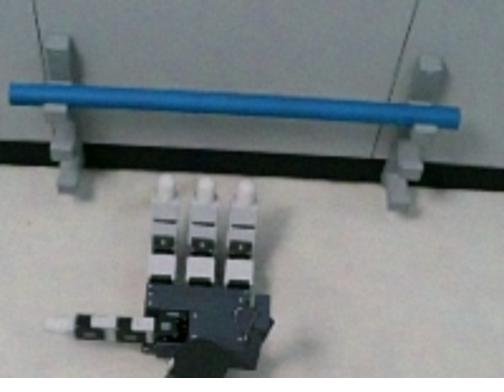

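Call:
execute_actions([
  [[-0.01,0.003,0.04,0,0,0,-0.589,0,0.343,-0.696,-0.714,-0.678,-0.226,-0.168,-0.589,0,0.343,-0.696,-0.589,0,0.343,-0.696,0.4,-0.6,0,0,0,0,0,0,-0.754,0,-0.576,-0.696,-0.714,-0.678,-0.226,-0.168,-0.754,0,-0.576,-0.696,-0.754,0,-0.576,-0.696,0.4,-0.6],[-0.02,0.006,0.08,0,0,0,-0.589,0,0.343,-0.696,-0.714,-0.678,-0.226,-0.168,-0.589,0,0.343,-0.696,-0.589,0,0.343,-0.696,0.4,-0.6,0,0,0,0,0,0,-0.754,0,-0.576,-0.696,-0.714,-0.678,-0.226,-0.168,-0.754,0,-0.576,-0.696,-0.754,0,-0.576,-0.696,0.4,-0.6],[-0.033,0.01,0.122,0,0,0,-0.589,0,0.343,-0.696,-0.714,-0.678,-0.226,-0.168,-0.589,0,0.343,-0.696,-0.589,0,0.343,-0.696,0.4,-0.6,0,0,0,0,0,0,-0.754,0,-0.576,-0.696,-0.714,-0.678,-0.226,-0.168,-0.754,0,-0.576,-0.696,-0.754,0,-0.576,-0.696,0.4,-0.6]],
], cameras=["all"])

Call:
zoom_image(camera="cam_high", region=[390, 120, 510, 220])

Call:
zoom_image(camera="cam_low", region=[330, 170, 430, 270])

Scene clock: 14.27 s.
left_arm: end_effector_position=(+0.6588, -0.0027, +0.1746) hand_goal=(-0.590, +0.000, +0.342, -0.696, -0.714, -0.678, -0.226, -0.168, -0.590, +0.000, +0.342, -0.696, -0.590, +0.000, +0.342, -0.696) hand_measured=(-0.600, +0.000, +0.338, -0.696, -0.722, -0.678, -0.226, -0.168, -0.600, +0.000, +0.338, -0.696, -0.600, +0.000, +0.338, -0.696) hand_current_ma=(-40, +0, -12, +0, -28, +2, +2, +1, -40, +0, -12, +0, -39, +0, -12, +0) hand_state=(goal, goal, goal, goal, goal, goal, goal, goal, goal, goal, goal, goal, goal, goal, goal, goal) hand_current_limit=0.40 hand_speed=-0.60 end_effector_quat_wxyz=(+0.503, +0.504, +0.501, +0.492) | right_arm: end_effector_position=(+0.6578, -0.5895, +0.3050) hand_goal=(-0.754, +0.000, -0.576, -0.696, -0.714, -0.678, -0.226, -0.168, -0.754, +0.000, -0.576, -0.696, -0.754, +0.000, -0.576, -0.696) hand_measured=(-0.760, +0.000, -0.576, -0.696, -0.720, -0.678, -0.226, -0.168, -0.760, +0.000, -0.576, -0.696, -0.760, +0.000, -0.576, -0.696) hand_current_ma=(-13, +0, -1, +0, -12, +1, +0, +0, -11, +0, -1, +0, -11, +0, -1, +0) hand_state=(goal, goal, goal, goal, goal, goal, goal, goal, goal, goal, goal, goal, goal, goal, goal, goal) hand_current_limit=0.40 hand_speed=-0.60 end_effector_quat_wxyz=(+0.138, +0.385, +0.640, +0.651)
Joint positions: left_arm=[-0.617 2.176 1.193 0.97 -0.61 -0.016] | right_arm=[-0.749 2.156 1.846 -1.052 -1.453 -1.029]
Joint torques (N m): left_arm=[-0.91 -19.6 9.24 1.28 0.21 0.19] | right_arm=[0.44 -23.88 9.78 0.64 -1.16 -0.04]
Heat: left arm: hottest elbow 28 °C; right arm: hottest shoulder 26 °C.
Hand target: left_arm +0.6736, -0.0059, +0.1761; +0.500, +0.500, +0.500, +0.500 | right_arm +0.6611, -0.5872, +0.3292; +0.158, +0.364, +0.649, +0.649
Off the commanded pose: left_arm 0.015 m, 1 deg | right_arm 0.025 m, 3 deg.
Step readings (end_effector_position of left_arm | right_arm):
0: (+0.5912, +0.0202, +0.1632) | (+0.6578, -0.5895, +0.3050)
1: (+0.5913, +0.0199, +0.1632) | (+0.6578, -0.5895, +0.3050)
2: (+0.5923, +0.0192, +0.1639) | (+0.6578, -0.5895, +0.3050)
4: (+0.5992, +0.0142, +0.1654) | (+0.6578, -0.5895, +0.3050)
8: (+0.6324, -0.0023, +0.1747) | (+0.6578, -0.5895, +0.3050)
15: (+0.6587, +0.0029, +0.1850) | (+0.6578, -0.5895, +0.3050)

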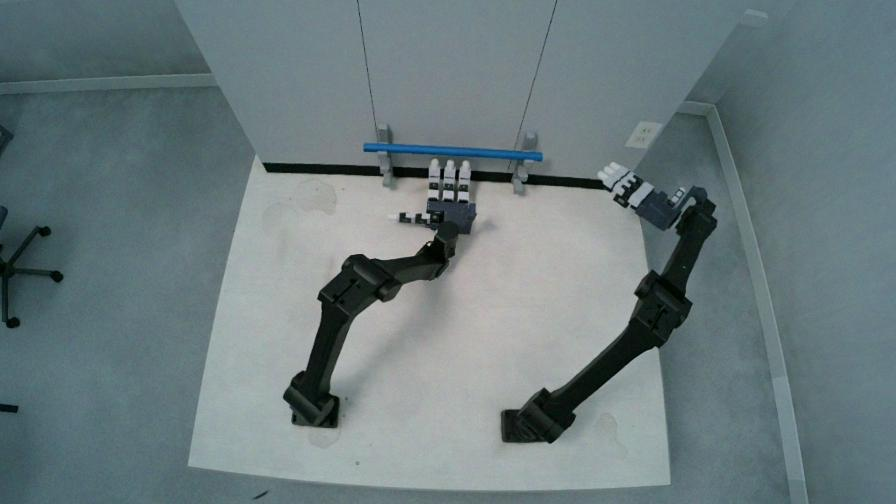

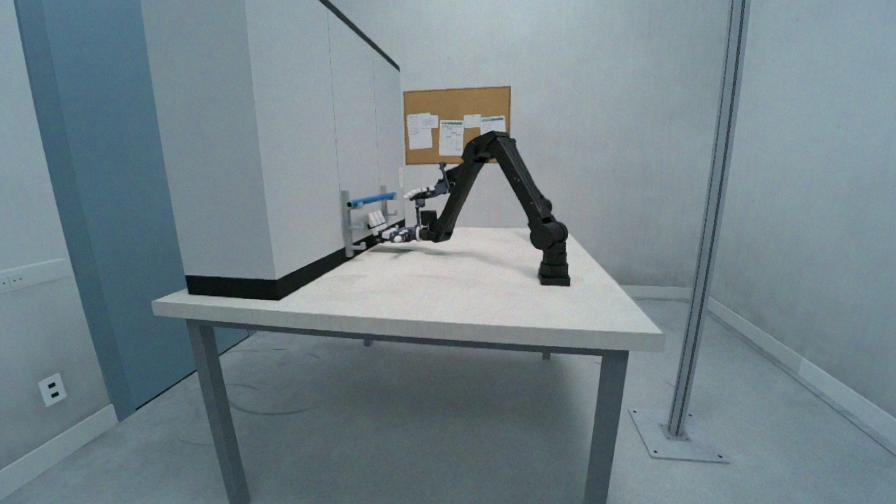

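Scaled by 4.200.

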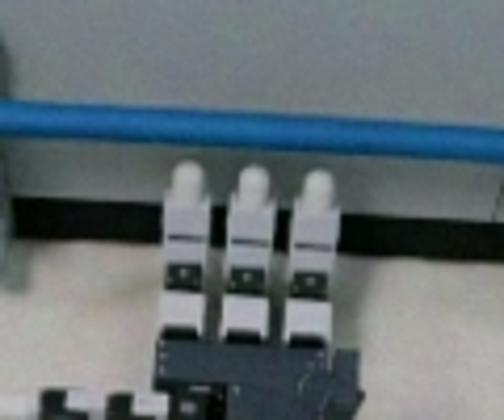

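Scaled by 5.040.

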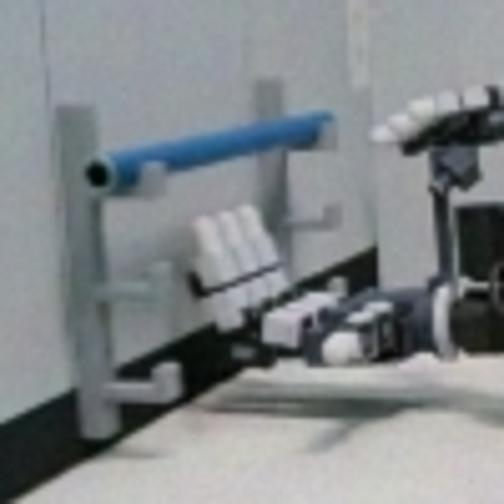

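Call:
execute_actions([
  [[0,0.01,0.009,0,0,0,-0.589,0,0.343,-0.696,-0.714,-0.678,-0.226,-0.168,-0.589,0,0.343,-0.696,-0.589,0,0.343,-0.696,0.4,-0.6,0,0,0,0,0,0,-0.754,0,-0.576,-0.696,-0.714,-0.678,-0.226,-0.168,-0.754,0,-0.576,-0.696,-0.754,0,-0.576,-0.696,0.4,-0.6],[0,0.02,0.018,0,0,0,-0.589,0,0.343,-0.696,-0.714,-0.678,-0.226,-0.168,-0.589,0,0.343,-0.696,-0.589,0,0.343,-0.696,0.4,-0.6,0,0,0,0,0,0,-0.754,0,-0.576,-0.696,-0.714,-0.678,-0.226,-0.168,-0.754,0,-0.576,-0.696,-0.754,0,-0.576,-0.696,0.4,-0.6],[0,0.03,0.027,0,0,0,-0.589,0,0.343,-0.696,-0.714,-0.678,-0.226,-0.168,-0.589,0,0.343,-0.696,-0.589,0,0.343,-0.696,0.4,-0.6,0,0,0,0,0,0,-0.754,0,-0.576,-0.696,-0.714,-0.678,-0.226,-0.168,-0.754,0,-0.576,-0.696,-0.754,0,-0.576,-0.696,0.4,-0.6]],
  [[0,0.014,0,0,0,0,-0.589,0,0.36,-0.696,-0.714,-0.678,-0.226,-0.168,-0.589,0,0.36,-0.696,-0.589,0,0.36,-0.696,0.4,-0.6,0,0,0,0,0,0,-0.754,0,-0.576,-0.696,-0.714,-0.678,-0.226,-0.168,-0.754,0,-0.576,-0.696,-0.754,0,-0.576,-0.696,0.4,-0.6],[0,0.028,0,0,0,0,-0.589,0,0.37,-0.696,-0.714,-0.678,-0.226,-0.168,-0.589,0,0.37,-0.696,-0.589,0,0.37,-0.696,0.4,-0.6,0,0,0,0,0,0,-0.754,0,-0.576,-0.696,-0.714,-0.678,-0.226,-0.168,-0.754,0,-0.576,-0.696,-0.754,0,-0.576,-0.696,0.4,-0.6],[0,0.042,0,0,0,0,-0.589,0,0.38,-0.696,-0.714,-0.678,-0.226,-0.168,-0.589,0,0.38,-0.696,-0.589,0,0.38,-0.696,0.4,-0.6,0,0,0,0,0,0,-0.754,0,-0.576,-0.696,-0.714,-0.678,-0.226,-0.168,-0.754,0,-0.576,-0.696,-0.754,0,-0.576,-0.696,0.4,-0.6]],
], cameras=["all"])

Call:
zoom_image(camera="cam_high", region=[390, 120, 510, 220])

Call:
zoom_image(camera="cam_low", region=[330, 170, 430, 270])

Scene clock: 16.80 s.
left_arm: end_effector_position=(+0.6769, -0.0070, +0.1961) hand_goal=(-0.590, +0.000, +0.380, -0.696, -0.714, -0.678, -0.226, -0.168, -0.590, +0.000, +0.380, -0.696, -0.590, +0.000, +0.380, -0.696) hand_measured=(-0.600, +0.000, +0.376, -0.696, -0.722, -0.678, -0.226, -0.168, -0.600, +0.000, +0.376, -0.696, -0.600, +0.000, +0.376, -0.696) hand_current_ma=(-40, +0, -16, +0, -28, +2, +2, +1, -40, +0, -15, +0, -39, +0, -14, +0) hand_state=(goal, goal, goal, goal, goal, goal, goal, goal, goal, goal, goal, goal, goal, goal, goal, goal) hand_current_limit=0.40 hand_speed=-0.60 end_effector_quat_wxyz=(+0.493, +0.514, +0.503, +0.490) | right_arm: end_effector_position=(+0.6578, -0.5895, +0.3050) hand_goal=(-0.754, +0.000, -0.576, -0.696, -0.714, -0.678, -0.226, -0.168, -0.754, +0.000, -0.576, -0.696, -0.754, +0.000, -0.576, -0.696) hand_measured=(-0.760, +0.000, -0.576, -0.696, -0.720, -0.678, -0.226, -0.168, -0.760, +0.000, -0.576, -0.696, -0.760, +0.000, -0.576, -0.696) hand_current_ma=(-13, +0, -1, +0, -12, +1, +0, +0, -11, +0, -1, +0, -11, +0, -1, +0) hand_state=(goal, goal, goal, goal, goal, goal, goal, goal, goal, goal, goal, goal, goal, goal, goal, goal) hand_current_limit=0.40 hand_speed=-0.60 end_effector_quat_wxyz=(+0.138, +0.385, +0.640, +0.651)
Joint positions: left_arm=[-0.604 2.141 1.238 0.862 -0.596 -0.016] | right_arm=[-0.749 2.156 1.846 -1.052 -1.453 -1.029]
Joint torques (N m): left_arm=[0.21 -22.53 9.69 1.32 0.24 0.16] | right_arm=[0.5 -23.77 9.76 0.44 -1.16 -0.05]
Heat: left arm: hottest elbow 28 °C; right arm: hottest shoulder 26 °C.
Hand target: left_arm +0.6898, -0.0059, +0.2193; +0.500, +0.500, +0.500, +0.500 | right_arm +0.6611, -0.5872, +0.3292; +0.158, +0.364, +0.649, +0.649
Off the commanded pose: left_arm 0.026 m, 2 deg | right_arm 0.025 m, 3 deg.
Step readings (end_effector_position of left_arm | right_arm):
0: (+0.6588, -0.0027, +0.1746) | (+0.6578, -0.5895, +0.3050)
1: (+0.6588, -0.0027, +0.1746) | (+0.6578, -0.5895, +0.3050)
2: (+0.6590, -0.0029, +0.1739) | (+0.6578, -0.5895, +0.3050)
4: (+0.6617, -0.0037, +0.1734) | (+0.6578, -0.5895, +0.3050)
8: (+0.6690, -0.0079, +0.1777) | (+0.6578, -0.5895, +0.3050)
15: (+0.6753, -0.0058, +0.1814) | (+0.6578, -0.5895, +0.3050)
16: (+0.6754, -0.0059, +0.1811) | (+0.6578, -0.5895, +0.3050)
17: (+0.6759, -0.0049, +0.1808) | (+0.6578, -0.5895, +0.3050)
19: (+0.6767, -0.0055, +0.1793) | (+0.6578, -0.5895, +0.3050)
23: (+0.6778, -0.0063, +0.1800) | (+0.6578, -0.5895, +0.3050)
30: (+0.6763, -0.0079, +0.1957) | (+0.6578, -0.5895, +0.3050)

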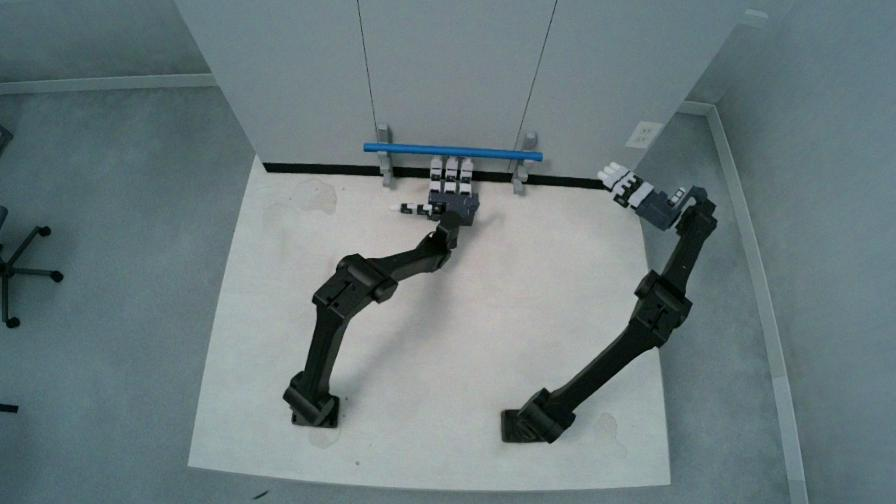

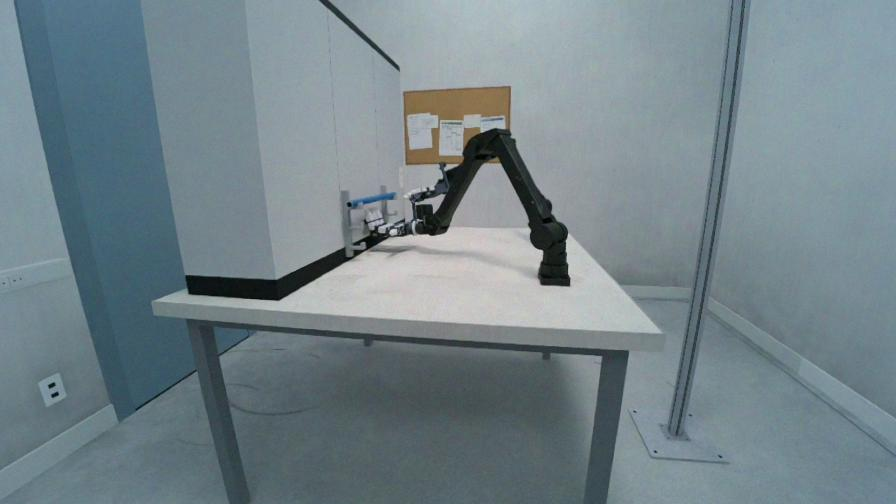

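Scaled by 4.200.

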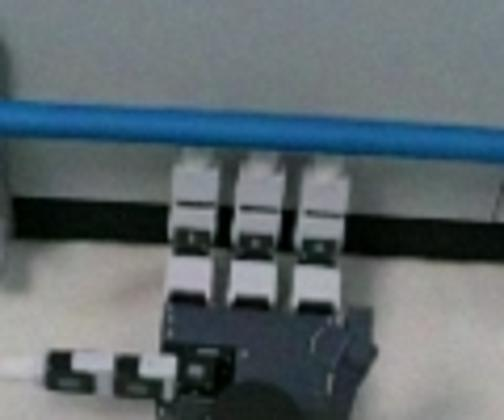

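Scaled by 5.040.

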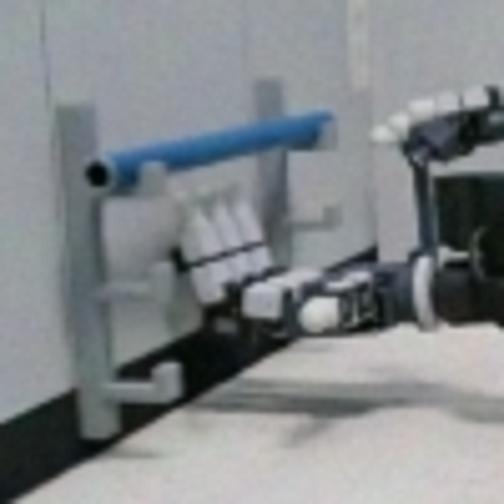

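Call:
execute_actions([
  [[0,0.017,0,0,0,0,-0.589,0,0.385,-0.696,-0.714,-0.678,-0.226,-0.168,-0.589,0,0.385,-0.696,-0.589,0,0.385,-0.696,0.4,-0.6,0,0,0,0,0,0,-0.754,0,-0.576,-0.696,-0.714,-0.678,-0.226,-0.168,-0.754,0,-0.576,-0.696,-0.754,0,-0.576,-0.696,0.4,-0.6],[0,0.033,0,0,0,0,-0.589,0,0.39,-0.696,-0.714,-0.678,-0.226,-0.168,-0.589,0,0.39,-0.696,-0.589,0,0.39,-0.696,0.4,-0.6,0,0,0,0,0,0,-0.754,0,-0.576,-0.696,-0.714,-0.678,-0.226,-0.168,-0.754,0,-0.576,-0.696,-0.754,0,-0.576,-0.696,0.4,-0.6],[0,0.05,0,0,0,0,-0.589,0,0.395,-0.696,-0.714,-0.678,-0.226,-0.168,-0.589,0,0.395,-0.696,-0.589,0,0.395,-0.696,0.4,-0.6,0,0,0,0,0,0,-0.754,0,-0.576,-0.696,-0.714,-0.678,-0.226,-0.168,-0.754,0,-0.576,-0.696,-0.754,0,-0.576,-0.696,0.4,-0.6]],
  [[0,0.017,0,0,0,0,-0.589,0,0.4,-0.696,-0.714,-0.678,-0.226,-0.168,-0.589,0,0.4,-0.696,-0.589,0,0.4,-0.696,0.4,-0.6,0,0,0,0,0,0,-0.754,0,-0.576,-0.696,-0.714,-0.678,-0.226,-0.168,-0.754,0,-0.576,-0.696,-0.754,0,-0.576,-0.696,0.4,-0.6],[0,0.033,0,0,0,0,-0.589,0,0.41,-0.696,-0.714,-0.678,-0.226,-0.168,-0.589,0,0.41,-0.696,-0.589,0,0.41,-0.696,0.4,-0.6,0,0,0,0,0,0,-0.754,0,-0.576,-0.696,-0.714,-0.678,-0.226,-0.168,-0.754,0,-0.576,-0.696,-0.754,0,-0.576,-0.696,0.4,-0.6],[0,0.05,0,0,0,0,-0.589,0,0.42,-0.696,-0.714,-0.678,-0.226,-0.168,-0.589,0,0.42,-0.696,-0.589,0,0.42,-0.696,0.4,-0.6,0,0,0,0,0,0,-0.754,0,-0.576,-0.696,-0.714,-0.678,-0.226,-0.168,-0.754,0,-0.576,-0.696,-0.754,0,-0.576,-0.696,0.4,-0.6]],
], cameras=["all"])

Call:
zoom_image(camera="cam_high", region=[390, 120, 510, 220])

Call:
zoom_image(camera="cam_low", region=[330, 170, 430, 270])

Scene clock: 18.67 s.
left_arm: end_effector_position=(+0.6816, +0.0015, +0.2454) hand_goal=(-0.590, +0.000, +0.420, -0.696, -0.714, -0.678, -0.226, -0.168, -0.590, +0.000, +0.420, -0.696, -0.590, +0.000, +0.420, -0.696) hand_measured=(-0.608, +0.000, +0.414, -0.698, -0.722, -0.678, -0.226, -0.168, -0.608, +0.000, +0.416, -0.698, -0.608, +0.000, +0.416, -0.698) hand_current_ma=(-75, +0, -18, -4, -28, +2, +2, +1, -74, +0, -15, -5, -73, +0, -14, -7) hand_state=(goal, goal, goal, goal, goal, goal, goal, goal, goal, goal, goal, goal, goal, goal, goal, goal) hand_current_limit=0.40 hand_speed=-0.60 end_effector_quat_wxyz=(+0.484, +0.517, +0.506, +0.492) | right_arm: end_effector_position=(+0.6578, -0.5895, +0.3050) hand_goal=(-0.754, +0.000, -0.576, -0.696, -0.714, -0.678, -0.226, -0.168, -0.754, +0.000, -0.576, -0.696, -0.754, +0.000, -0.576, -0.696) hand_measured=(-0.760, +0.000, -0.576, -0.696, -0.720, -0.678, -0.226, -0.168, -0.760, +0.000, -0.576, -0.696, -0.760, +0.000, -0.576, -0.696) hand_current_ma=(-13, +0, -1, +0, -12, +1, +0, +0, -11, +0, -1, +0, -11, +0, -1, +0) hand_state=(goal, goal, goal, goal, goal, goal, goal, goal, goal, goal, goal, goal, goal, goal, goal, goal) hand_current_limit=0.40 hand_speed=-0.60 end_effector_quat_wxyz=(+0.138, +0.385, +0.640, +0.651)
Joint positions: left_arm=[-0.591 2.035 1.238 0.739 -0.595 -0.012] | right_arm=[-0.749 2.156 1.846 -1.052 -1.453 -1.029]
Joint torques (N m): left_arm=[-0.67 -22.71 11 1.32 0.14 0.15] | right_arm=[0.62 -23.82 9.76 0.49 -1.15 -0.02]
Heat: left arm: hottest elbow 28 °C; right arm: hottest shoulder 26 °C.
Hand target: left_arm +0.6897, -0.0059, +0.2793; +0.500, +0.500, +0.500, +0.500 | right_arm +0.6611, -0.5872, +0.3292; +0.158, +0.364, +0.649, +0.649
Off the commanded pose: left_arm 0.036 m, 3 deg | right_arm 0.025 m, 3 deg.
Step readings (end_effector_position of left_arm | right_arm):
0: (+0.6769, -0.0070, +0.1961) | (+0.6578, -0.5895, +0.3050)
1: (+0.6770, -0.0070, +0.1958) | (+0.6578, -0.5895, +0.3050)
2: (+0.6771, -0.0071, +0.1955) | (+0.6578, -0.5895, +0.3050)
4: (+0.6777, -0.0075, +0.1959) | (+0.6578, -0.5895, +0.3050)
8: (+0.6783, -0.0079, +0.2053) | (+0.6578, -0.5895, +0.3050)
15: (+0.6764, -0.0066, +0.2302) | (+0.6578, -0.5895, +0.3050)
16: (+0.6765, -0.0067, +0.2298) | (+0.6578, -0.5895, +0.3050)
17: (+0.6767, -0.0068, +0.2292) | (+0.6578, -0.5895, +0.3050)
19: (+0.6775, -0.0074, +0.2279) | (+0.6578, -0.5895, +0.3050)
23: (+0.6781, -0.0078, +0.2326) | (+0.6578, -0.5895, +0.3050)
30: (+0.6802, -0.0030, +0.2411) | (+0.6578, -0.5895, +0.3050)

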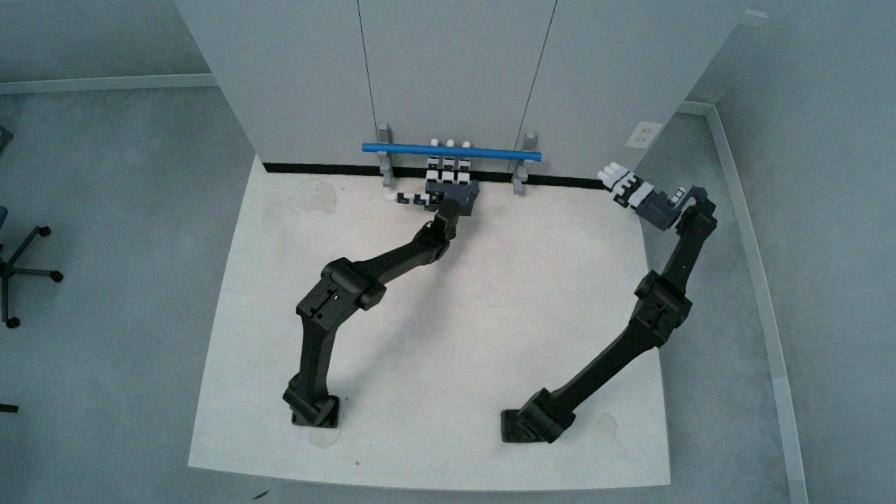

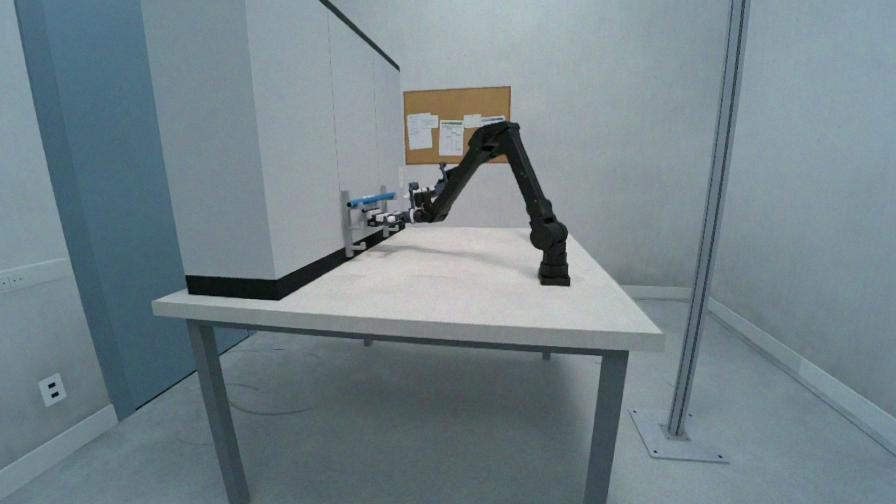

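Scaled by 4.200.

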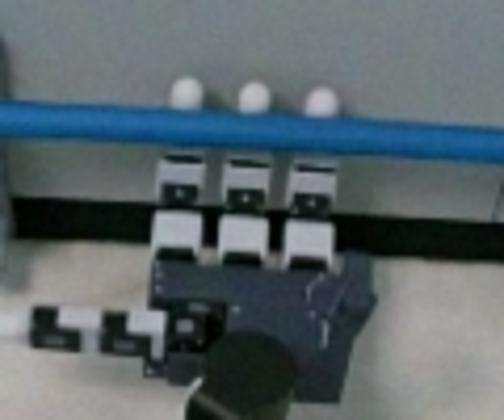

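Scaled by 5.040.

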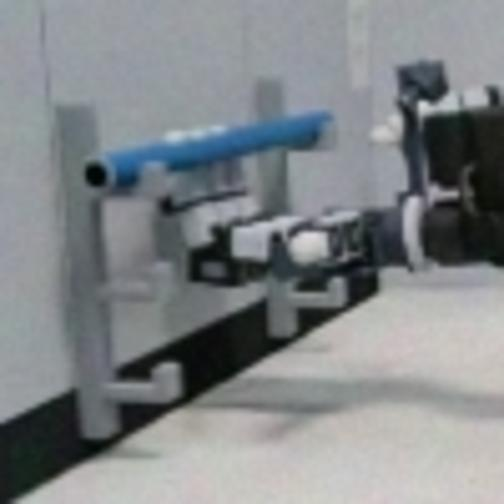

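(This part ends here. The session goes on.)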